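# Stand plate and saucer upright in the wooden rack

## Task

Place the plate and the saucer upright in the wooden rack, each resting on the bottom of a separate slot and oriented like the reference picture named manual; each item is judged on its own, the rack must stay upright on the table, and nothing may end up tipped over.

## Robot and tools

Robot: two arms, left_arm and right_arm, each ending in a two-finger parallel gripper with a wrist camera. Despite the names, left_arm sits on the +y side of the table, right_arm on the -y side; image left and right do not match these names. Calibrated bases in the scene frame: left_arm at (+0.001, +0.273, 0) m, quat_wxyz (+1.000, 0, 0, +0.005); right_arm at (-0.043, -0.350, 0) m, quat_wxyz (+1.000, 0, 0, -0.013). A camera stand is fixed to the floor behind the arms. A loose object may occasionally get a brief outside nudge.

Frame: every position, quaternion and target is in the scene frame. Origin is at table-top height, halfway between the nominal bases; +x points out over the table, +z up. Positions are metres, orientations are quaternions written w first (qw, qx, qy, qz). On the gripper, the fingers extend along its +z axis and separate along its y axis. end_effector_position is the point between the pads, roughly 1 cm short of the fingertips. Reported hand poses can be off by a few centimetres, more when reaching far.

The row: every motion command is built from rows of 16 numbers covering both arms, even when only one moves: left_arm x, y, z, qw, qx, qy, qz, opening, then right_arm in the same eight-number order. x, y, z and the quaternion are an absolute pose for that gripper (not an offset). Opening runs from -1 (shut) to +1 (fully open, 0.094 m). To keep an arm still, repeat its last reported pose and its wanted opening exactly; writing 0 for an opening is a real command to half-close.

execute_actions(actions, cameras): actions is a list of actions; each action is a list of up to 15 rows, one per 1/30 s control step, and a short action repeats its last row to fill 15 steps. Each arm's target must lie within 0.6 m of that gripper's current position along each of its own axes, or the action is rejected for both arms; the first action is checked against the last reported state. An empty actions list returns the full state and all camera images. cameras takes names, ["all"], or [].

move(target, speed, blend, opening_speed, grip_force, blocking, cameras): drives each gripper in a straight line toward target, one 16-number row or a list of up to 15 rows (waypoints), with no distance limit. speed is m/s, 0.002 to 2.9, default 0.25 (rotation capped at twice that in rad/s), one value or one per waypoint. blend, in metres, rounds corners at intermediate waypoints; 0 stops at each. opening_speed sets how fast the finger command changes, per second on the -1..+1 scale, at least 0.2; use it slowly for fragile items. grip_force is newtons per pad, 10 to 50, one value or one per arm; it persists, and lower values close slowly. blocking=false returns after about 0.5 s while the move continues; a new move replaces it. The path ignores obstacles and the other arm, and faster moves lag, stray and hit harder. Keep paths away from an arm's own base. The result adds a move: line, e.g. done, off_target, moving, held or fault, plus limits (paced = pose clipped, held = steps withheld). done means within 10 mm and 2 degrees; neither done nor off_target proves contact.

wait(seconds 0 to 10, cameras): lets time pass holding last commands; a running move continues. stop(cameras): brakes a running move. zoom_image(camera, region [x0, y0, x1, y1] pixels, at most 504 by 504): enlarges part of the latest image of cam_head_left, cam_head_right, cam_left_wrist or cam_right_wrist (each 896x504). show_instructions: shows the reference image. read_manual(section "licences"): licence texts only. finished_scene(scene): ends the current scene with its number; irreversible, and the goal must hold with the robot letting go.

Control notes: each step the commanded orientation is clipped to within 40 degrees of the measured one, so large turns need several commands; the result's Hand target shows what was actually pursued. Friction and load can leave a gripper centimetres off its command in free air. Near the first joint's axis a small hand move can swing the whole arm.

Results: per arm end_effector_position, end_effector_quat_wxyz, Joint positions (last value is finger opening in metres), joint velocities, JOINT TORQUES (include gravity; joints 1-3 wrap at ±28 N m), grip_measured on the opening scale (reads up to 2.5 mm wide when empty; under squeeze slightly narrower than the part), grip_effort_nm (negative closing; not a pad force), Tool commands, motor temperatures, and the scene number. Actions runs also list positions at some steps.

Avoid: dropping or releasing moving items, fast impacts, hard pushes on the rack or table, the two grippers or wrist cameras touching (the clearance check does not catch that, and a press between arms can end the scene), one gripper closing on the other's fingers, strain on camera cables, anything leaving the table, knocking the rack over. Watch heat: holding loads, stretched arms or pushing toward unreachable poses heat motors; MOTOR HOT shows at 75 °C, at 90 °C the arm folds and idles, at 100 °C it collapses.

Each tool is called after "Emit:" by a JSON object that holds its "op" and its "data", one argument or row to a line.

Reference images:

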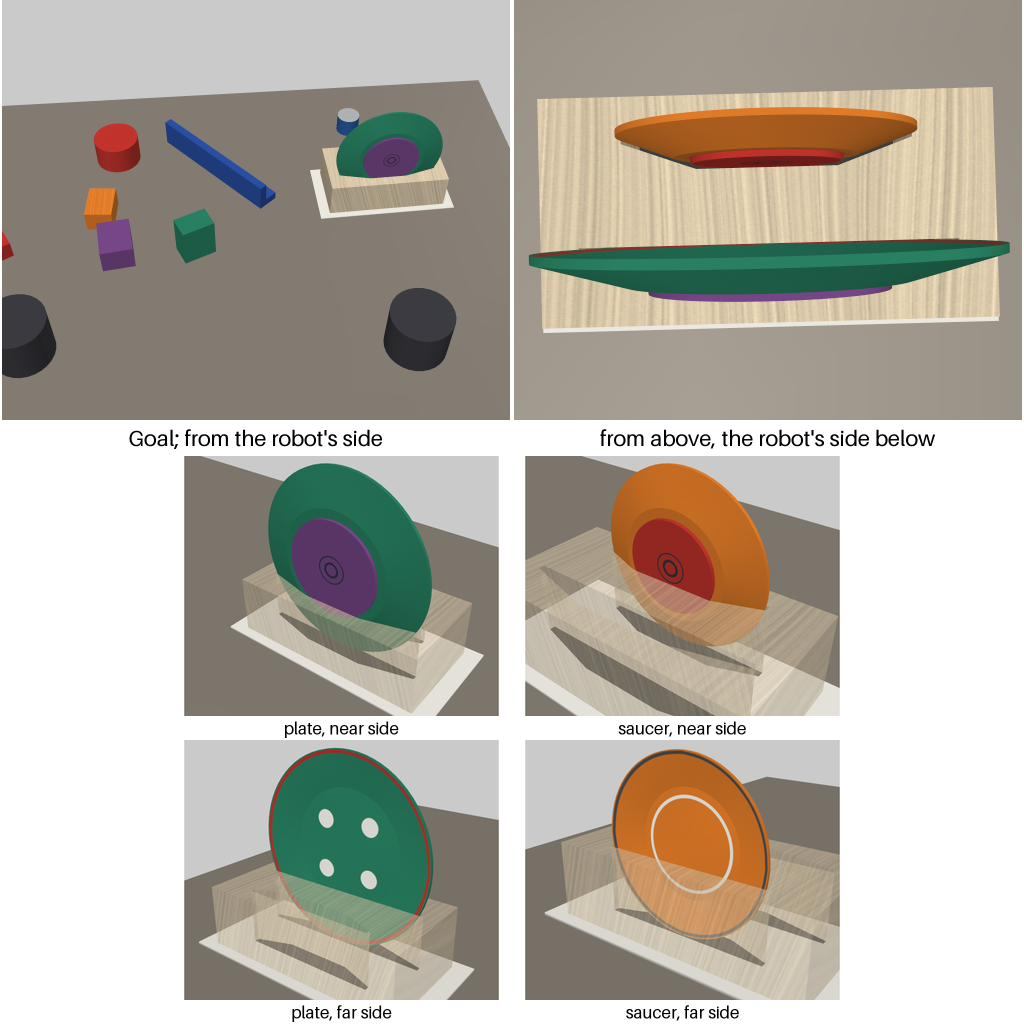

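## Session

Emit:
{"op": "execute_actions", "data": {
  "actions": []
}}

Scene clock: 0.00 s.
left_arm: end_effector_position=(+0.4093, +0.3204, +0.1008) grip_measured=+1.000 grip_effort_nm=n/a end_effector_quat_wxyz=(+0.571, -0.094, +0.813, +0.059) | right_arm: end_effector_position=(+0.3605, -0.3742, +0.1172) grip_measured=+1.000 grip_effort_nm=n/a end_effector_quat_wxyz=(+0.611, +0.037, +0.790, -0.034)
Joint positions: left_arm=[0.03 1.564 0.432 0.78 -0.167 -0.073 0.094] | right_arm=[-0.004 1.537 0.365 0.919 0.069 0.009 0.094]
Joint velocities: within noise
Joint torques (N m): no reading
Motor temperatures (°C): left_arm=[26 32 38 36 27 24 26] | right_arm=[28 34 42 31 28 27 27]
Heat: left arm: 38 °C; right arm: 42 °C.
Hand target: left_arm +0.4123, +0.3208, +0.1095; +0.581, -0.095, +0.806, +0.060 | right_arm +0.3607, -0.3742, +0.1173; +0.610, +0.037, +0.791, -0.034
Tool commands: left_gripper/opening=+1.0 right_gripper/opening=+1.0

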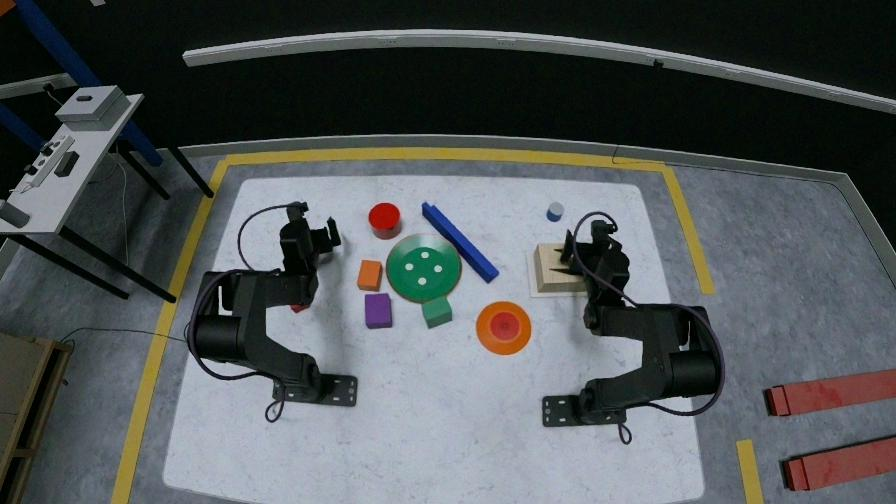

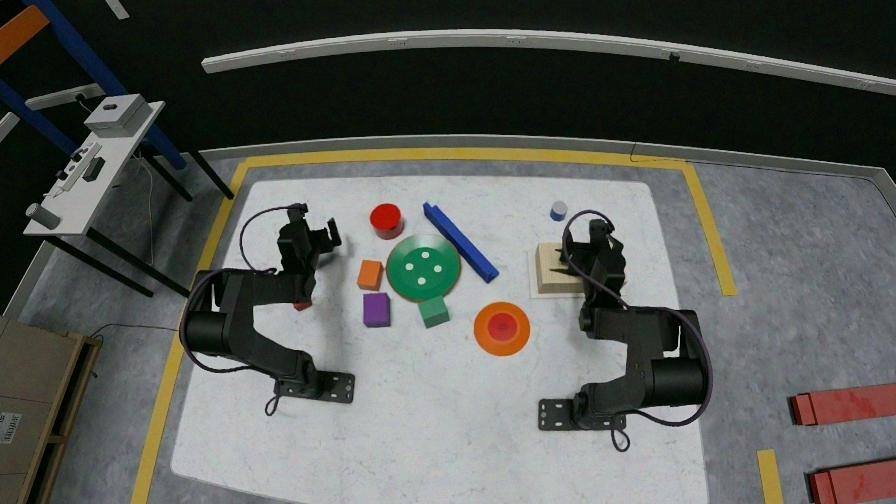

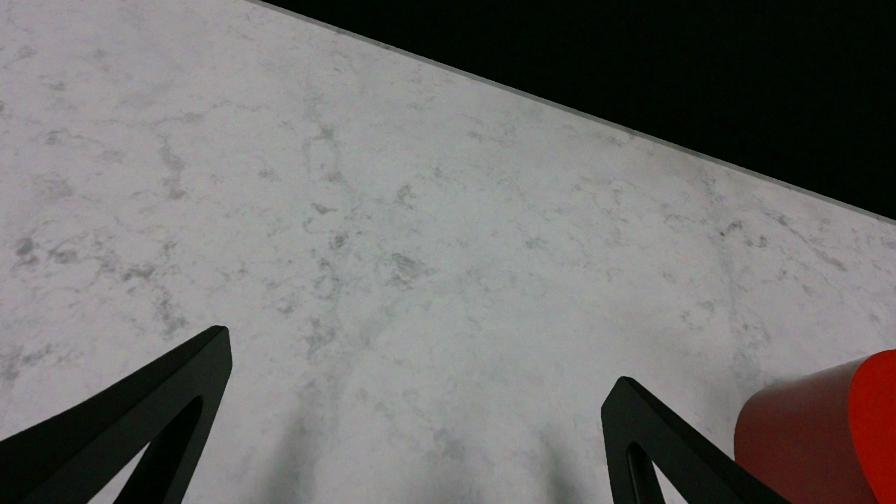

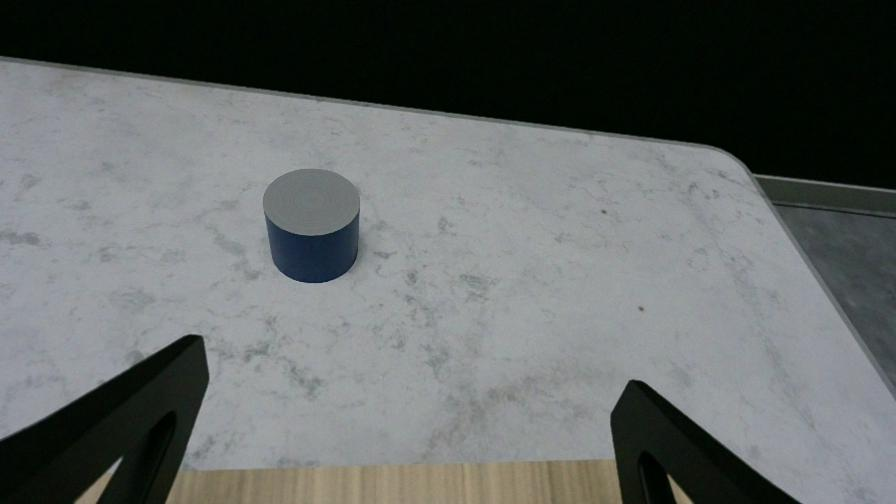

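Emit:
{"op": "zoom_image", "data": {
  "camera": "cam_head_left",
  "region": [350, 190, 680, 370]
}}

Emit:
{"op": "zoom_image", "data": {
  "camera": "cam_head_right",
  "region": [350, 190, 680, 370]
}}

Scaled by 1.527 from the camera's 896x504 image, which has a finer 1280x720 frame.

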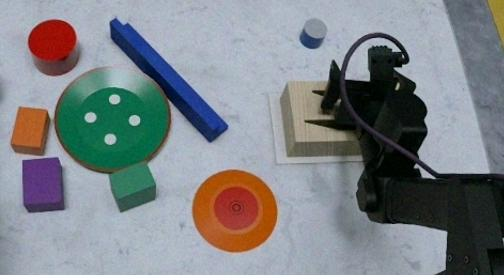

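Scaled by 1.527 from the camera's 896x504 image, which has a finer 1280x720 frame.

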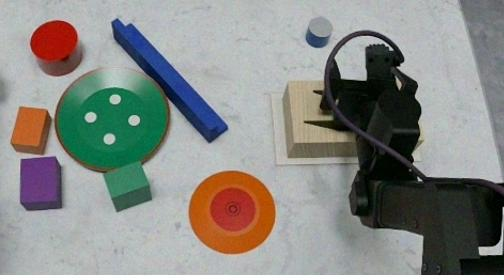

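Emit:
{"op": "move", "data": {
  "target": [
    [0.2, 0.2, 0.2, 0.55, 0.28, 0.73, -0.21, 1.0, 0.24, -0.35, 0.27, 0.3758, 0, 0.9267, 0, 1.0],
    [0.1136, -0.0686, 0.15, 0.4976, 0.462, 0.6405, -0.3589, 1.0, 0.24, -0.35, 0.27, 0.3758, 0, 0.9267, 0, 1.0]
  ],
  "speed": 0.5,
  "blend": [0.05, 0],
  "cameras": ["all"]
}}

Scene clock: 740.77 s.
left_arm: end_effector_position=(+0.1111, -0.0613, +0.1365) grip_measured=+1.000 grip_effort_nm=-0.02 end_effector_quat_wxyz=(+0.484, +0.473, +0.647, -0.351) | right_arm: end_effector_position=(+0.2429, -0.3547, +0.2663) grip_measured=+1.000 grip_effort_nm=0.01 end_effector_quat_wxyz=(+0.379, +0.009, +0.925, -0.005)
Joint positions: left_arm=[-1.264 1.134 0.257 0.589 0.004 0.005 0.094] | right_arm=[0.012 1.01 1.19 -0.974 0.006 0.002 0.094]
Joint torques (N m): left_arm=[-0.61 -1.2 7.83 2.24 -0.12 -0.1] | right_arm=[0.98 -1.7 8.51 1.54 -0.12 -0.06]
Motor temperatures (°C): left_arm=[25 31 34 42 26 24 23] | right_arm=[25 30 35 36 25 25 26]
Heat: left arm: 42 °C; right arm: 36 °C.
Hand target: left_arm +0.1133, -0.0679, +0.1500; +0.497, +0.462, +0.641, -0.359 | right_arm +0.2400, -0.3501, +0.2700; +0.376, +0.000, +0.927, +0.000
Off the commanded pose: left_arm 0.016 m, 2 deg | right_arm 0.007 m, 1 deg.
move: off_target (left_arm)
camera_calibration:
cam_left_wrist: T_world_to_cam=[[-0.916071, -0.352402, 0.191379, 0.048562], [-0.389897, 0.6711, -0.63056, 0.205616], [0.0937764, -0.652256, -0.752176, 0.154934], [0, 0, 0, 1]] pos_world=[0.110126, -0.019819, 0.236897]
cam_right_wrist: T_world_to_cam=[[0.0743997, -0.987386, 0.139761, -0.412392], [-0.982203, -0.0967928, -0.160962, 0.279878], [0.17246, -0.125298, -0.977015, 0.272192], [0, 0, 0, 1]] pos_world=[0.258637, -0.345994, 0.368621]

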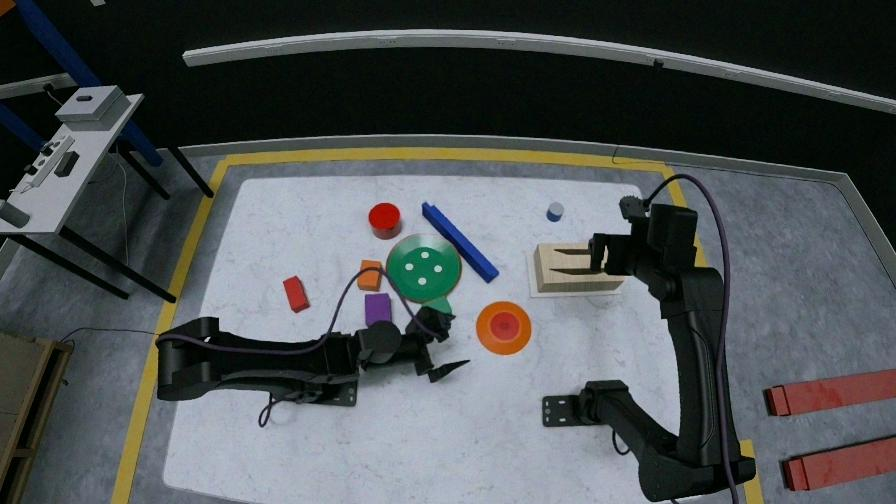

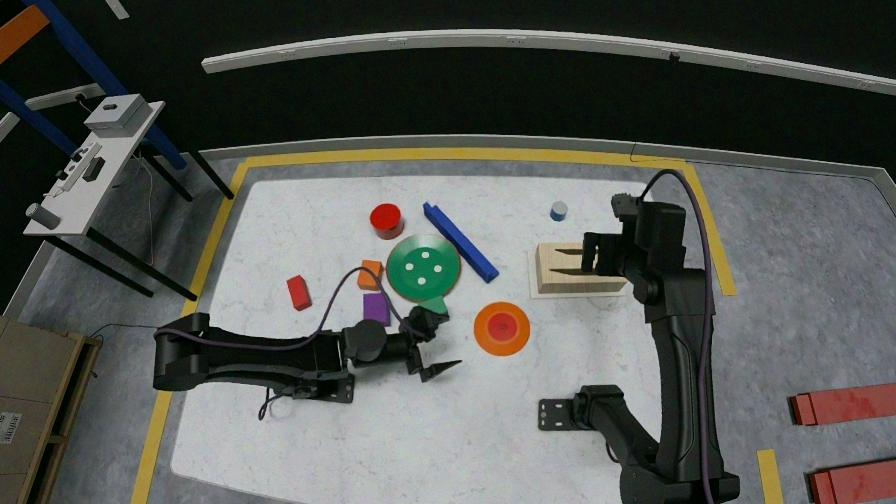

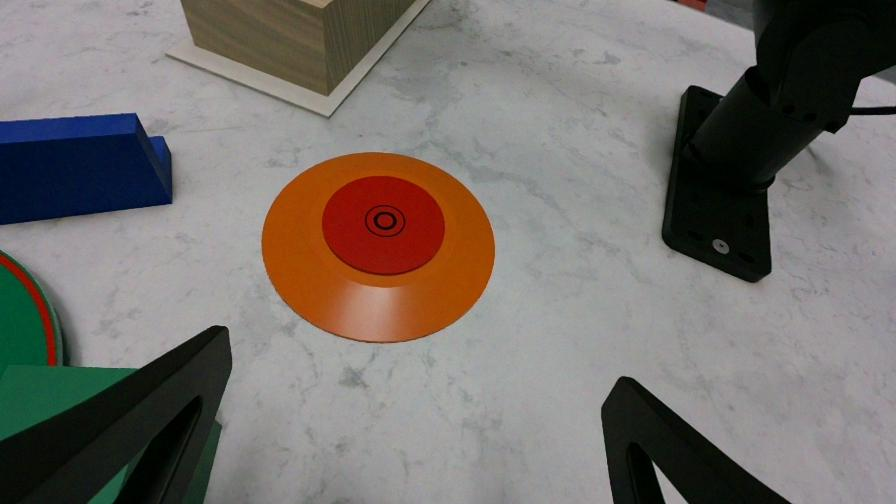

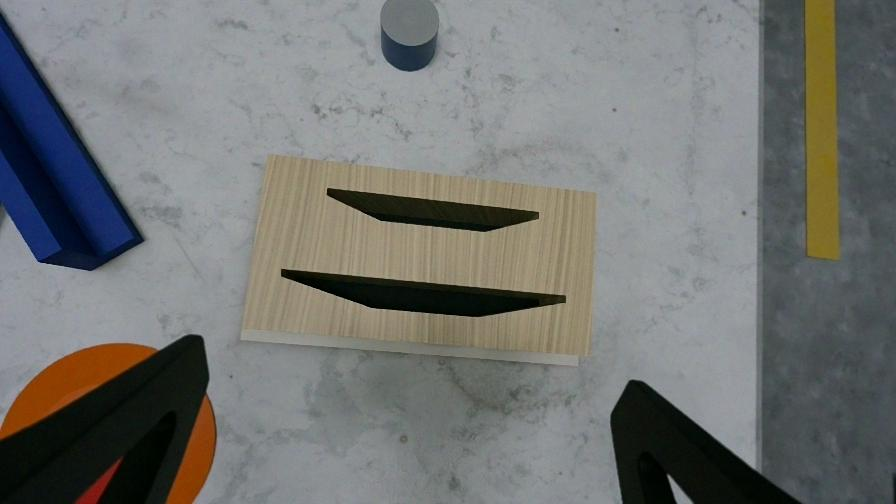

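Emit:
{"op": "zoom_image", "data": {
  "camera": "cam_left_wrist",
  "region": [250, 130, 510, 350]
}}

Emit:
{"op": "zoom_image", "data": {
  "camera": "cam_right_wrist",
  "region": [220, 130, 620, 370]
}}

Scaled by 1.938 from the camera's 896x504 image, which has a finer 1280x720 frame.

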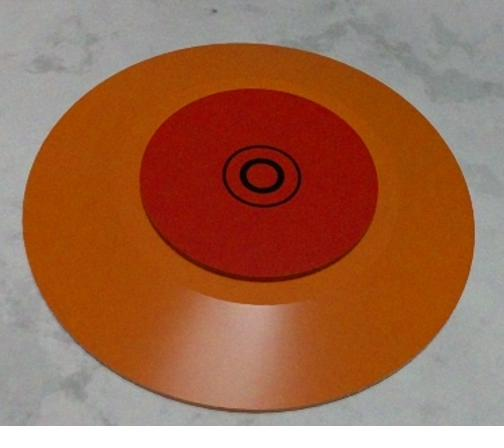

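Scaled by 1.260 from the camera's 896x504 image, which has a finer 1280x720 frame.

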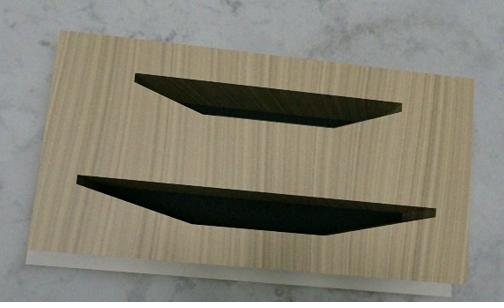

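Emit:
{"op": "zoom_image", "data": {
  "camera": "cam_head_left",
  "region": [380, 200, 640, 360]
}}

Emit:
{"op": "zoom_image", "data": {
  "camera": "cam_head_right",
  "region": [380, 200, 640, 360]
}}

Scaled by 1.938 from the camera's 896x504 image, which has a finer 1280x720 frame.

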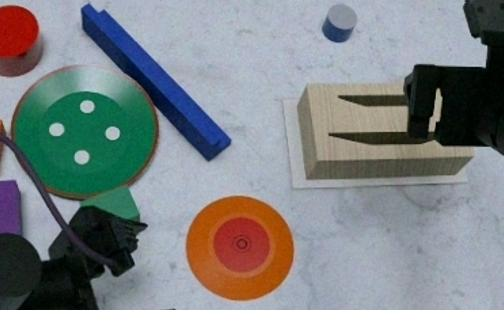

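Scaled by 1.938 from the camera's 896x504 image, which has a finer 1280x720 frame.

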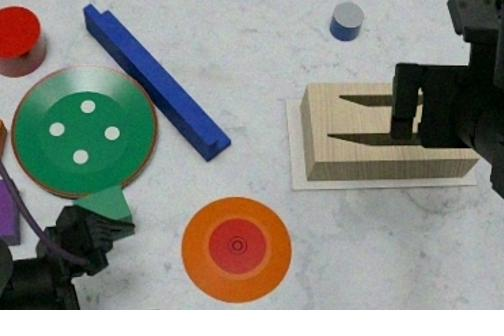

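Emit:
{"op": "zoom_image", "data": {
  "camera": "cam_head_left",
  "region": [330, 250, 560, 410]
}}

Emit:
{"op": "zoom_image", "data": {
  "camera": "cam_head_left",
  "region": [520, 180, 750, 340]
}}

Scaled by 2.191 from the camera's 896x504 image, which has a finer 1280x720 frame.

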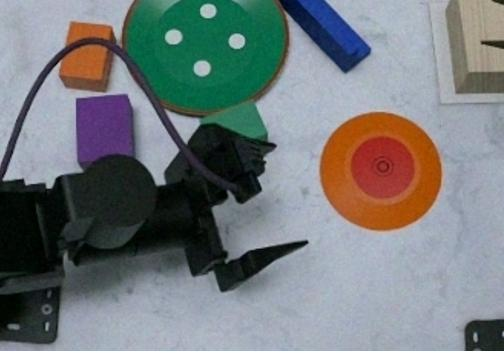

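Scaled by 2.191 from the camera's 896x504 image, which has a finer 1280x720 frame.

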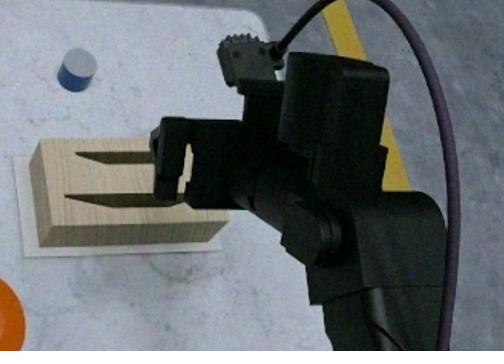

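Emit:
{"op": "move", "data": {
  "target": [0.3, 0.3, 0.2, 0.5736, 0, 0.8192, 0, 1.0, 0.138, -0.152, 0.17, -0.0798, -0.402, 0.9115, -0.0352, 1.0],
  "speed": 0.4,
  "cameras": ["cam_head_left", "cam_right_wrist"]
}}

Scene clock: 1019.83 s.
left_arm: end_effector_position=(+0.2940, +0.2993, +0.1806) grip_measured=+1.000 grip_effort_nm=-0.03 end_effector_quat_wxyz=(+0.553, -0.008, +0.833, -0.004) | right_arm: end_effector_position=(+0.1400, -0.1544, +0.1669) grip_measured=+1.000 grip_effort_nm=0.00 end_effector_quat_wxyz=(-0.036, -0.399, +0.916, -0.022)
Joint positions: left_arm=[0.185 0.666 0.413 -0.152 0.177 0.059 0.094] | right_arm=[0.85 1.643 1.54 -1.551 0.011 0.003 0.094]
Joint torques (N m): left_arm=[0.57 0.72 9.35 2.21 0.18 0.1] | right_arm=[0.47 -6.41 7.79 -0.08 -0.12 -0.06]
Motor temperatures (°C): left_arm=[25 28 34 47 26 24 23] | right_arm=[25 28 36 32 25 25 26]
Heat: left arm: 47 °C; right arm: 36 °C.
Hand target: left_arm +0.2988, +0.2999, +0.2000; +0.574, +0.000, +0.819, +0.000 | right_arm +0.1380, -0.1521, +0.1695; -0.042, -0.403, +0.914, -0.019
Off the commanded pose: left_arm 0.020 m, 3 deg | right_arm 0.004 m, 5 deg.
joint sent to its limit (right arm) — joint 4 (wrist pitch), lower limit. The joint targets are off in orientation, not in position.
move: off_target (left_arm, right_arm)
camera_calibration:
cam_right_wrist: T_world_to_cam=[[0.834627, -0.550096, 0.0281554, -0.213333], [-0.438537, -0.632697, 0.638264, -0.109892], [-0.333292, -0.545059, -0.769303, 0.189239], [0, 0, 0, 1]] pos_world=[0.192934, -0.0837351, 0.221729]
Images, in order (width x height): cam_head_left 896x504, cam_right_wrist 896x504.

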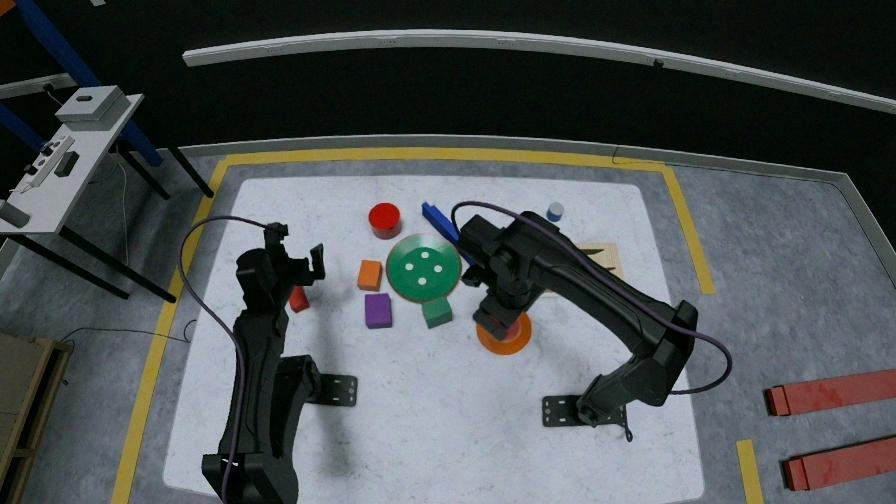

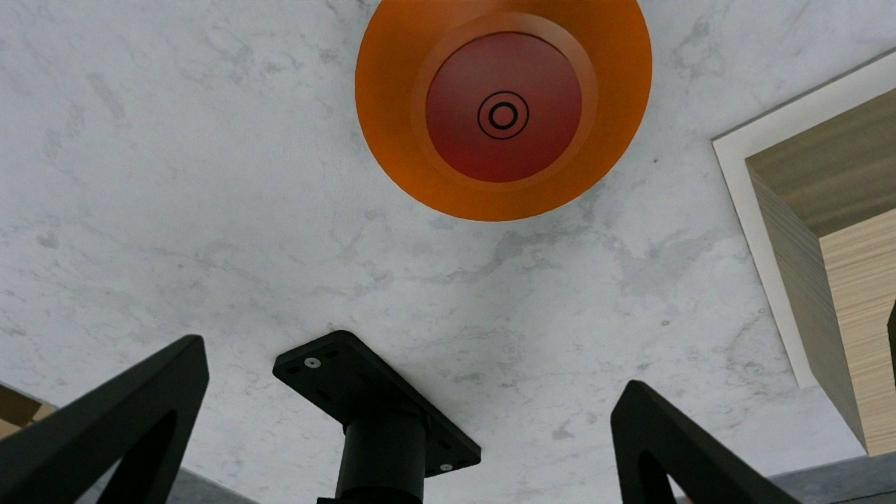

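Emit:
{"op": "move", "data": {
  "target": [0.3, 0.3, 0.2, 0.5736, 0, 0.8192, 0, 1.0, 0.169, -0.175, 0.075, -0.0656, -0.338, 0.9381, -0.0236, 1.0],
  "speed": 0.25,
  "cameras": ["cam_head_left", "cam_right_wrist"]
}}

Scene clock: 1241.40 s.
left_arm: end_effector_position=(+0.2941, +0.2993, +0.1809) grip_measured=+1.000 grip_effort_nm=-0.03 end_effector_quat_wxyz=(+0.553, -0.008, +0.833, -0.004) | right_arm: end_effector_position=(+0.1676, -0.1760, +0.0796) grip_measured=+1.000 grip_effort_nm=0.00 end_effector_quat_wxyz=(-0.064, -0.338, +0.939, -0.027)
Joint positions: left_arm=[0.185 0.666 0.413 -0.151 0.177 0.059 0.094] | right_arm=[0.72 1.728 1.282 -1.264 0.007 0.002 0.094]
Joint torques (N m): left_arm=[0.57 0.76 9.37 2.22 0.17 0.1] | right_arm=[-0.51 -7.28 5.2 0.24 -0.1 -0.06]
Motor temperatures (°C): left_arm=[24 28 35 47 26 25 23] | right_arm=[25 29 35 26 25 25 26]
Heat: left arm: 47 °C; right arm: 35 °C.
Hand target: left_arm +0.2990, +0.2999, +0.2000; +0.574, +0.000, +0.819, +0.000 | right_arm +0.1689, -0.1751, +0.0750; -0.066, -0.338, +0.938, -0.024
Off the commanded pose: left_arm 0.020 m, 3 deg | right_arm 0.005 m, 0 deg.
move: off_target (left_arm)
camera_calibration:
cam_right_wrist: T_world_to_cam=[[0.757225, -0.652977, 0.0152134, -0.249879], [-0.486377, -0.548175, 0.680398, -0.0363772], [-0.435945, -0.522614, -0.732684, 0.137716], [0, 0, 0, 1]] pos_world=[0.231558, -0.111134, 0.129455]
Images, in order (width x height): cam_head_left 896x504, cam_right_wrist 896x504.

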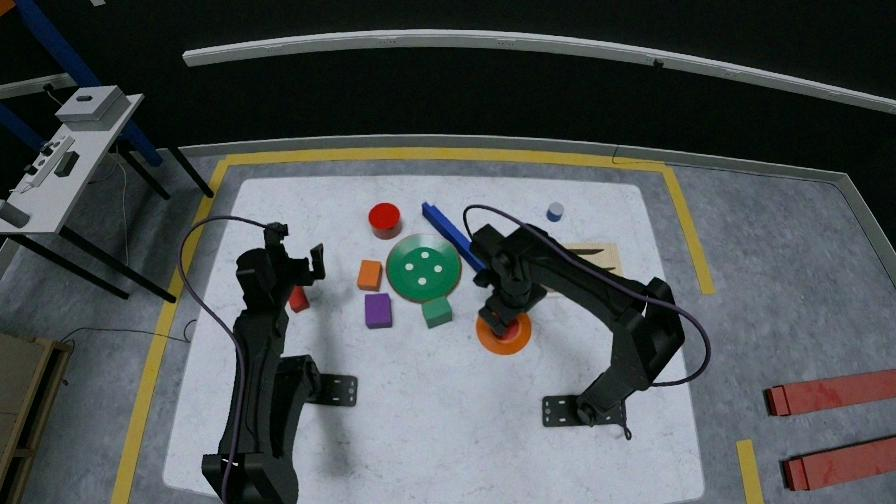

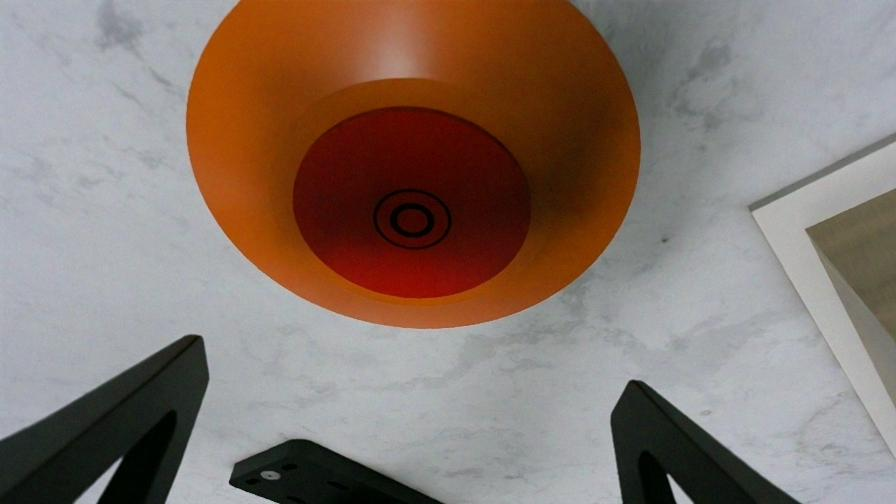

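Emit:
{"op": "move", "data": {
  "target": [0.3, 0.3, 0.2, 0.5736, 0, 0.8192, 0, 1.0, 0.169, -0.1715, 0.047, -0.0656, -0.338, 0.9381, -0.0236, 1.0],
  "speed": 0.15,
  "cameras": ["cam_right_wrist"]
}}

Scene clock: 1267.27 s.
left_arm: end_effector_position=(+0.2941, +0.2993, +0.1809) grip_measured=+1.000 grip_effort_nm=-0.03 end_effector_quat_wxyz=(+0.553, -0.008, +0.833, -0.004) | right_arm: end_effector_position=(+0.1705, -0.1736, +0.0539) grip_measured=+1.000 grip_effort_nm=0.00 end_effector_quat_wxyz=(-0.060, -0.338, +0.939, -0.026)
Joint positions: left_arm=[0.185 0.666 0.413 -0.151 0.177 0.059 0.094] | right_arm=[0.72 1.759 1.214 -1.157 0.007 0.002 0.094]
Joint torques (N m): left_arm=[0.55 0.77 9.36 2.22 0.17 0.1] | right_arm=[0.36 -6.94 4.89 0.26 -0.1 0.04]
Heat: left arm: 47 °C; right arm: 34 °C.
Hand target: left_arm +0.2990, +0.2999, +0.2000; +0.574, +0.000, +0.819, +0.000 | right_arm +0.1689, -0.1716, +0.0471; -0.066, -0.338, +0.938, -0.024
Off the commanded pose: left_arm 0.020 m, 3 deg | right_arm 0.007 m, 1 deg.
move: off_target (left_arm)
camera_calibration:
cam_right_wrist: T_world_to_cam=[[0.757086, -0.653103, 0.0166513, -0.250167], [-0.490947, -0.551927, 0.674053, -0.0156363], [-0.431036, -0.518491, -0.738495, 0.12168], [0, 0, 0, 1]] pos_world=[0.23417, -0.108925, 0.104566]
Images, in order (width x height): cam_right_wrist 896x504.

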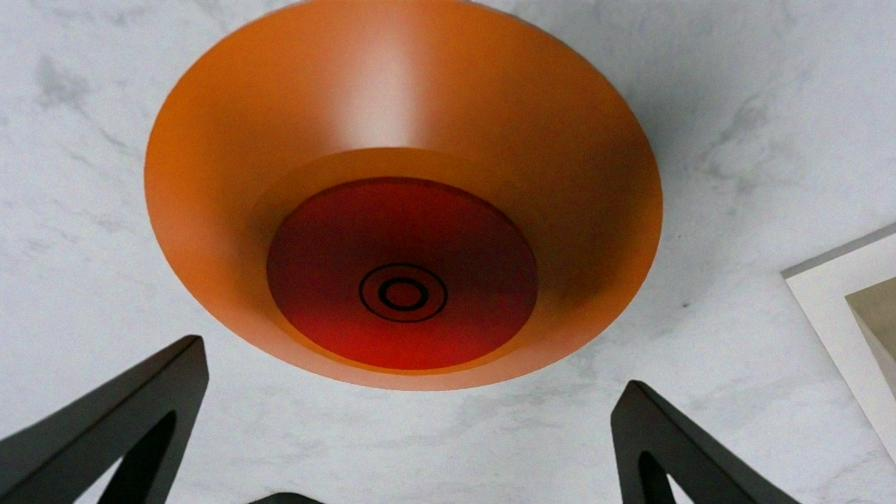

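Emit:
{"op": "move", "data": {
  "target": [0.3, 0.3, 0.2, 0.5736, 0, 0.8192, 0, 1.0, 0.167, -0.1672, 0.030, -0.0656, -0.338, 0.9381, -0.0236, 1.0],
  "speed": 0.08,
  "cameras": ["cam_right_wrist"]
}}

Scene clock: 1291.20 s.
left_arm: end_effector_position=(+0.2941, +0.2993, +0.1809) grip_measured=+1.000 grip_effort_nm=-0.03 end_effector_quat_wxyz=(+0.553, -0.008, +0.833, -0.004) | right_arm: end_effector_position=(+0.1702, -0.1698, +0.0377) grip_measured=+1.000 grip_effort_nm=0.00 end_effector_quat_wxyz=(-0.059, -0.338, +0.939, -0.025)
Joint positions: left_arm=[0.185 0.666 0.413 -0.151 0.177 0.059 0.094] | right_arm=[0.73 1.784 1.178 -1.092 0.006 0.013 0.094]
Joint torques (N m): left_arm=[0.55 0.77 9.37 2.21 0.17 0.1] | right_arm=[0.81 -6.93 4.71 0.27 -0.12 0.1]
Heat: left arm: 47 °C; right arm: 34 °C.
Hand target: left_arm +0.2990, +0.2999, +0.2000; +0.574, +0.000, +0.819, +0.000 | right_arm +0.1669, -0.1674, +0.0302; -0.066, -0.338, +0.939, -0.024
Off the commanded pose: left_arm 0.020 m, 3 deg | right_arm 0.009 m, 1 deg.
move: off_target (left_arm)
camera_calibration:
cam_right_wrist: T_world_to_cam=[[0.75679, -0.653426, 0.0173995, -0.247279], [-0.492864, -0.55294, 0.67182, -0.00252031], [-0.429364, -0.517002, -0.74051, 0.111509], [0, 0, 0, 1]] pos_world=[0.233774, -0.105322, 0.0885694]
Images, in order (width x height): cam_right_wrist 896x504.

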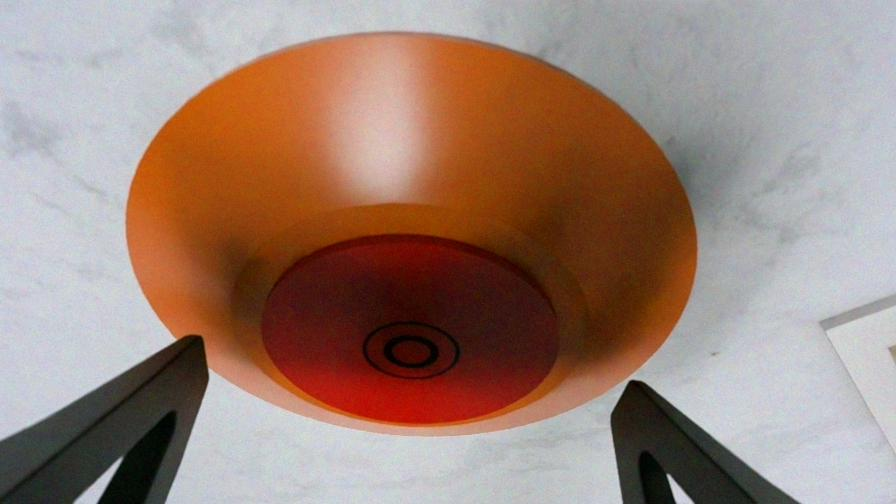

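Emit:
{"op": "move", "data": {
  "target": [0.3, 0.3, 0.2, 0.5736, 0, 0.8192, 0, 1.0, 0.1665, -0.166, 0.024, -0.0656, -0.338, 0.9381, -0.0236, 1.0],
  "speed": 0.05,
  "cameras": ["cam_right_wrist"]
}}

Scene clock: 1309.63 s.
left_arm: end_effector_position=(+0.2941, +0.2993, +0.1809) grip_measured=+1.000 grip_effort_nm=-0.03 end_effector_quat_wxyz=(+0.553, -0.008, +0.833, -0.004) | right_arm: end_effector_position=(+0.1707, -0.1694, +0.0321) grip_measured=+1.000 grip_effort_nm=0.00 end_effector_quat_wxyz=(-0.058, -0.336, +0.940, -0.025)
Joint positions: left_arm=[0.185 0.666 0.413 -0.151 0.177 0.059 0.094] | right_arm=[0.73 1.794 1.165 -1.07 0.006 0.017 0.094]
Joint torques (N m): left_arm=[0.55 0.77 9.36 2.21 0.17 0.1] | right_arm=[1.25 -6.89 4.6 0.28 -0.13 0.08]
Heat: left arm: 47 °C; right arm: 34 °C.
Hand target: left_arm +0.2990, +0.2999, +0.2000; +0.574, +0.000, +0.819, +0.000 | right_arm +0.1664, -0.1663, +0.0242; -0.066, -0.338, +0.938, -0.024
Off the commanded pose: left_arm 0.020 m, 3 deg | right_arm 0.010 m, 1 deg.
move: off_target (left_arm)
camera_calibration:
cam_right_wrist: T_world_to_cam=[[0.754275, -0.656309, 0.0180819, -0.247361], [-0.495821, -0.551346, 0.670954, 0.00249532], [-0.430384, -0.51505, -0.741278, 0.108424], [0, 0, 0, 1]] pos_world=[0.234479, -0.105125, 0.0831711]
Images, in order (width x height): cam_right_wrist 896x504.

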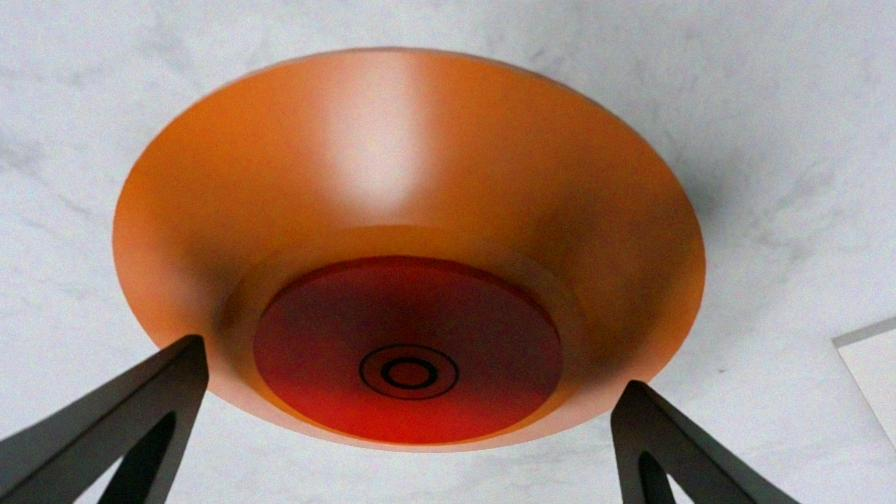

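Emit:
{"op": "move", "data": {
  "target": [0.3, 0.3, 0.2, 0.5736, 0, 0.8192, 0, 1.0, 0.1665, -0.166, 0.020, -0.0656, -0.338, 0.9381, -0.0236, 1.0],
  "speed": 0.05,
  "cameras": ["cam_right_wrist"]
}}

Scene clock: 1323.43 s.
left_arm: end_effector_position=(+0.2941, +0.2993, +0.1809) grip_measured=+1.000 grip_effort_nm=-0.03 end_effector_quat_wxyz=(+0.553, -0.008, +0.833, -0.004) | right_arm: end_effector_position=(+0.1708, -0.1693, +0.0282) grip_measured=+1.000 grip_effort_nm=0.00 end_effector_quat_wxyz=(-0.058, -0.336, +0.940, -0.025)
Joint positions: left_arm=[0.185 0.666 0.413 -0.151 0.177 0.059 0.094] | right_arm=[0.73 1.8 1.156 -1.054 0.006 0.017 0.094]
Joint torques (N m): left_arm=[0.57 0.77 9.37 2.21 0.17 0.1] | right_arm=[1.2 -6.9 4.56 0.3 -0.11 0.08]
Heat: left arm: 47 °C; right arm: 34 °C.
Hand target: left_arm +0.2990, +0.2999, +0.2000; +0.574, +0.000, +0.819, +0.000 | right_arm +0.1663, -0.1663, +0.0203; -0.066, -0.338, +0.939, -0.024
Off the commanded pose: left_arm 0.020 m, 3 deg | right_arm 0.010 m, 1 deg.
move: off_target (left_arm)
camera_calibration:
cam_right_wrist: T_world_to_cam=[[0.754009, -0.656613, 0.0181476, -0.247341], [-0.496059, -0.551095, 0.670984, 0.00524127], [-0.430576, -0.514931, -0.741249, 0.105631], [0, 0, 0, 1]] pos_world=[0.23458, -0.105126, 0.0792711]
Images, in order (width x height): cam_right_wrist 896x504.

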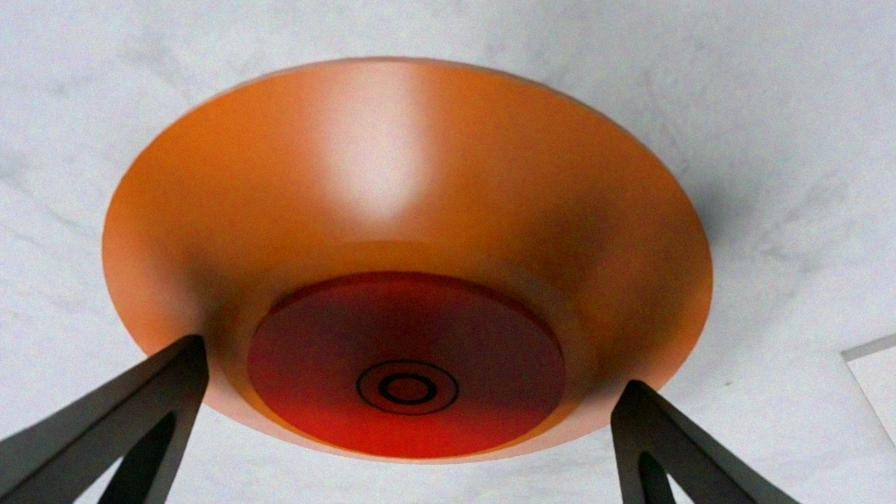

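Emit:
{"op": "move", "data": {
  "target": [
    [0.3, 0.3, 0.2, 0.5736, 0, 0.8192, 0, 1.0, 0.1672, -0.1665, 0.028, -0.0656, -0.338, 0.9381, -0.0236, 1.0],
    [0.3, 0.3, 0.2, 0.5736, 0, 0.8192, 0, 1.0, 0.1672, -0.1665, 0.0281, -0.0656, -0.338, 0.9381, -0.0236, 0.63]
  ],
  "speed": 0.08,
  "cameras": ["cam_right_wrist"]
}}

Scene clock: 1344.97 s.
left_arm: end_effector_position=(+0.2941, +0.2993, +0.1809) grip_measured=+1.000 grip_effort_nm=-0.03 end_effector_quat_wxyz=(+0.553, -0.008, +0.833, -0.004) | right_arm: end_effector_position=(+0.1706, -0.1691, +0.0282) grip_measured=+0.632 grip_effort_nm=-0.12 end_effector_quat_wxyz=(-0.058, -0.336, +0.940, -0.025)
Joint positions: left_arm=[0.185 0.666 0.413 -0.151 0.177 0.059 0.094] | right_arm=[0.731 1.8 1.156 -1.054 0.006 0.018 0.077]
Joint torques (N m): left_arm=[0.55 0.76 9.37 2.21 0.17 0.1] | right_arm=[0.88 -7.83 6.19 -0.1 -0.11 0.05]
Heat: left arm: 47 °C; right arm: 33 °C.
Hand target: left_arm +0.2990, +0.2999, +0.2000; +0.574, +0.000, +0.819, +0.000 | right_arm +0.1672, -0.1666, +0.0281; -0.066, -0.338, +0.939, -0.024
Off the commanded pose: left_arm 0.020 m, 3 deg | right_arm 0.004 m, 1 deg.
move: off_target (left_arm)
camera_calibration:
cam_right_wrist: T_world_to_cam=[[0.754531, -0.656011, 0.0182017, -0.247056], [-0.495634, -0.551451, 0.671006, 0.00516897], [-0.43015, -0.515317, -0.741228, 0.105558], [0, 0, 0, 1]] pos_world=[0.234379, -0.104825, 0.0792711]
Images, in order (width x height): cam_right_wrist 896x504.

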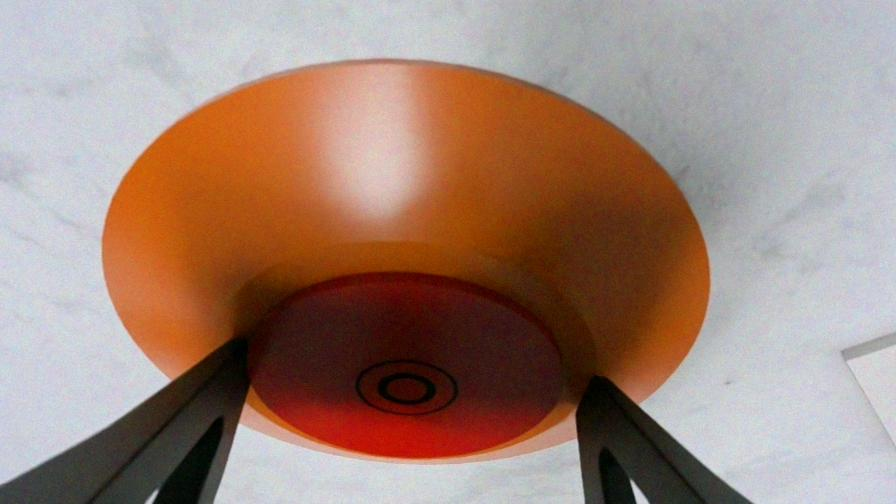

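Emit:
{"op": "zoom_image", "data": {
  "camera": "cam_right_wrist",
  "region": [190, 270, 640, 500]
}}

Scaled by 1.120 from the camera's 896x504 image, which has a finer 1280x720 frame.

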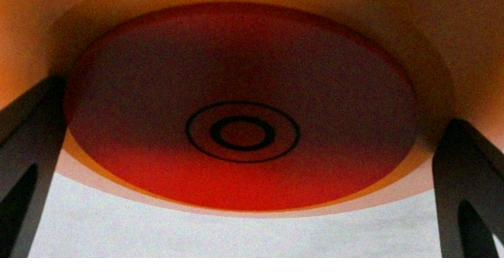

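Emit:
{"op": "move", "data": {
  "target": [0.3, 0.3, 0.2, 0.5736, 0, 0.8192, 0, 1.0, 0.1665, -0.165, 0.018, -0.0656, -0.338, 0.9381, -0.0236, 0.63],
  "speed": 0.05,
  "cameras": ["cam_right_wrist"]
}}

Scene clock: 1358.27 s.
left_arm: end_effector_position=(+0.2941, +0.2993, +0.1809) grip_measured=+1.000 grip_effort_nm=-0.03 end_effector_quat_wxyz=(+0.553, -0.008, +0.833, -0.004) | right_arm: end_effector_position=(+0.1700, -0.1683, +0.0282) grip_measured=+0.632 grip_effort_nm=-0.12 end_effector_quat_wxyz=(-0.058, -0.336, +0.940, -0.025)
Joint positions: left_arm=[0.185 0.666 0.413 -0.151 0.177 0.059 0.094] | right_arm=[0.735 1.8 1.156 -1.054 0.006 0.021 0.077]
Joint torques (N m): left_arm=[0.55 0.77 9.36 2.22 0.17 0.1] | right_arm=[1.02 -6.46 4.44 0.36 -0.13 0.06]
Heat: left arm: 47 °C; right arm: 34 °C.
Hand target: left_arm +0.2990, +0.2999, +0.2000; +0.574, +0.000, +0.819, +0.000 | right_arm +0.1663, -0.1654, +0.0184; -0.066, -0.338, +0.939, -0.024
Off the commanded pose: left_arm 0.020 m, 3 deg | right_arm 0.011 m, 1 deg.
move: off_target (left_arm, right_arm)
camera_calibration:
cam_right_wrist: T_world_to_cam=[[0.754779, -0.655717, 0.0185275, -0.246056], [-0.495599, -0.551512, 0.670982, 0.00525052], [-0.429756, -0.515626, -0.741242, 0.105546], [0, 0, 0, 1]] pos_world=[0.233679, -0.104025, 0.0792712]
Images, in order (width x height): cam_right_wrist 896x504.

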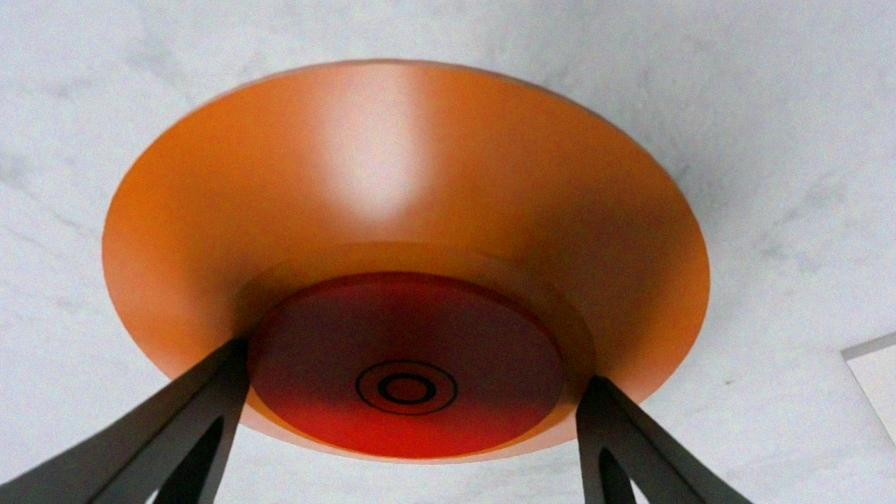

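Emit:
{"op": "move", "data": {
  "target": [0.3, 0.3, 0.2, 0.5736, 0, 0.8192, 0, 1.0, 0.1672, -0.1660, 0.020, -0.0656, -0.338, 0.9381, -0.0236, 0.25],
  "speed": 0.05,
  "opening_speed": 0.4,
  "cameras": ["cam_right_wrist"]
}}

Scene clock: 1372.40 s.
left_arm: end_effector_position=(+0.2941, +0.2993, +0.1809) grip_measured=+1.000 grip_effort_nm=-0.03 end_effector_quat_wxyz=(+0.553, -0.008, +0.833, -0.004) | right_arm: end_effector_position=(+0.1693, -0.1676, +0.0282) grip_measured=+0.437 grip_effort_nm=-1.01 end_effector_quat_wxyz=(-0.058, -0.337, +0.939, -0.027)
Joint positions: left_arm=[0.185 0.666 0.413 -0.151 0.177 0.059 0.094] | right_arm=[0.74 1.8 1.156 -1.054 0.008 0.025 0.067]
Joint torques (N m): left_arm=[0.55 0.76 9.37 2.22 0.17 0.1] | right_arm=[0.16 -6.71 4.79 0.28 -0.14 -0.03]
Heat: left arm: 47 °C; right arm: 33 °C.
Hand target: left_arm +0.2990, +0.2999, +0.2000; +0.574, +0.000, +0.819, +0.000 | right_arm +0.1670, -0.1662, +0.0202; -0.066, -0.338, +0.938, -0.024
Off the commanded pose: left_arm 0.020 m, 3 deg | right_arm 0.009 m, 1 deg.
move: off_target (left_arm)
camera_calibration:
cam_right_wrist: T_world_to_cam=[[0.755195, -0.655164, 0.0210124, -0.245102], [-0.496346, -0.550603, 0.671176, 0.0056023], [-0.42816, -0.517298, -0.741, 0.105103], [0, 0, 0, 1]] pos_world=[0.232882, -0.103128, 0.0792718]
Images, in order (width x height): cam_right_wrist 896x504.

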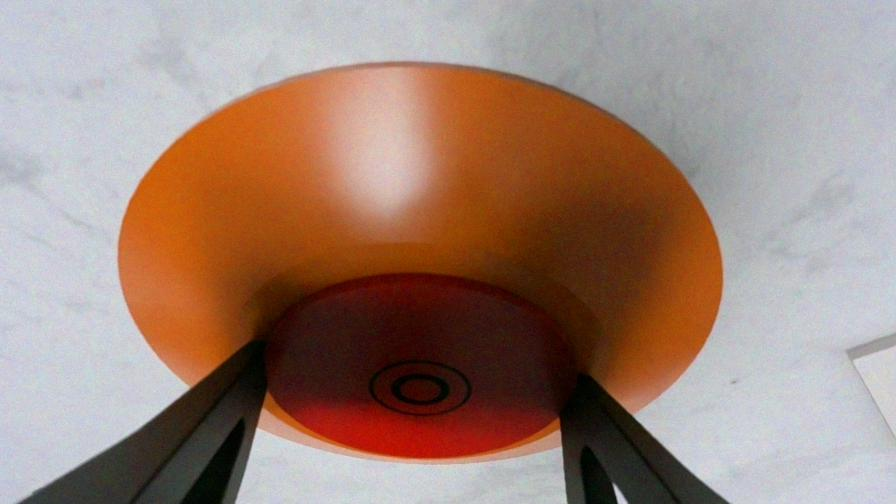

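Emit:
{"op": "move", "data": {
  "target": [0.3, 0.3, 0.2, 0.5736, 0, 0.8192, 0, 1.0, 0.168, -0.1680, 0.10, -0.0656, -0.338, 0.9381, -0.0236, 0.25],
  "speed": 0.08,
  "cameras": ["cam_right_wrist", "cam_head_left"]
}}

Scene clock: 1381.77 s.
left_arm: end_effector_position=(+0.2941, +0.2993, +0.1809) grip_measured=+1.000 grip_effort_nm=-0.03 end_effector_quat_wxyz=(+0.553, -0.008, +0.833, -0.004) | right_arm: end_effector_position=(+0.1672, -0.1692, +0.0870) grip_measured=+0.436 grip_effort_nm=-1.02 end_effector_quat_wxyz=(-0.076, -0.338, +0.938, -0.033)
Joint positions: left_arm=[0.185 0.666 0.413 -0.151 0.177 0.059 0.094] | right_arm=[0.74 1.764 1.349 -1.323 0.007 0.022 0.067]
Joint torques (N m): left_arm=[0.57 0.76 9.37 2.21 0.17 0.1] | right_arm=[-0.53 -10.88 7.54 -0.29 -0.12 -0.06]
Heat: left arm: 47 °C; right arm: 33 °C.
Hand target: left_arm +0.2990, +0.2999, +0.2000; +0.574, +0.000, +0.819, +0.000 | right_arm +0.1678, -0.1681, +0.0996; -0.066, -0.338, +0.938, -0.024
Off the commanded pose: left_arm 0.020 m, 3 deg | right_arm 0.013 m, 2 deg.
move: off_target (left_arm, right_arm)
camera_calibration:
cam_right_wrist: T_world_to_cam=[[0.757858, -0.652267, 0.0140823, -0.245094], [-0.473594, -0.535159, 0.699509, -0.0394088], [-0.448731, -0.536798, -0.714485, 0.144727], [0, 0, 0, 1]] pos_world=[0.232026, -0.103268, 0.134423]
Images, in order (width x height): cam_head_left 896x504, cam_right_wrist 896x504.

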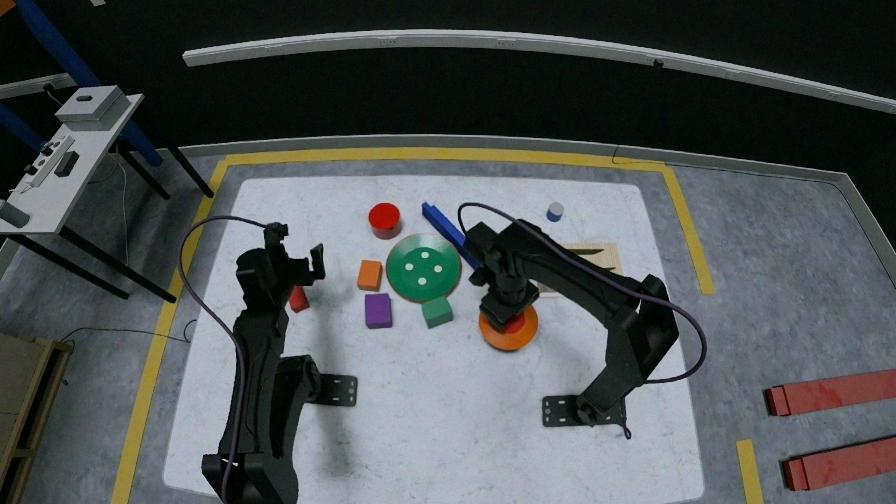

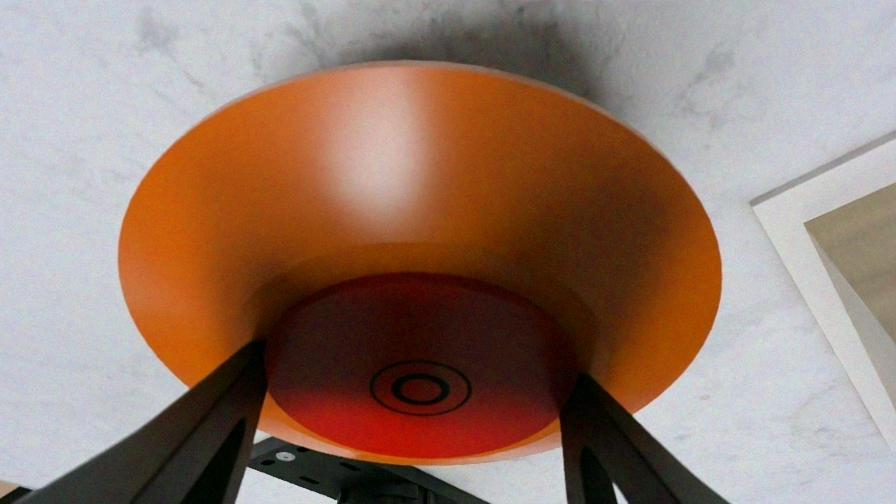

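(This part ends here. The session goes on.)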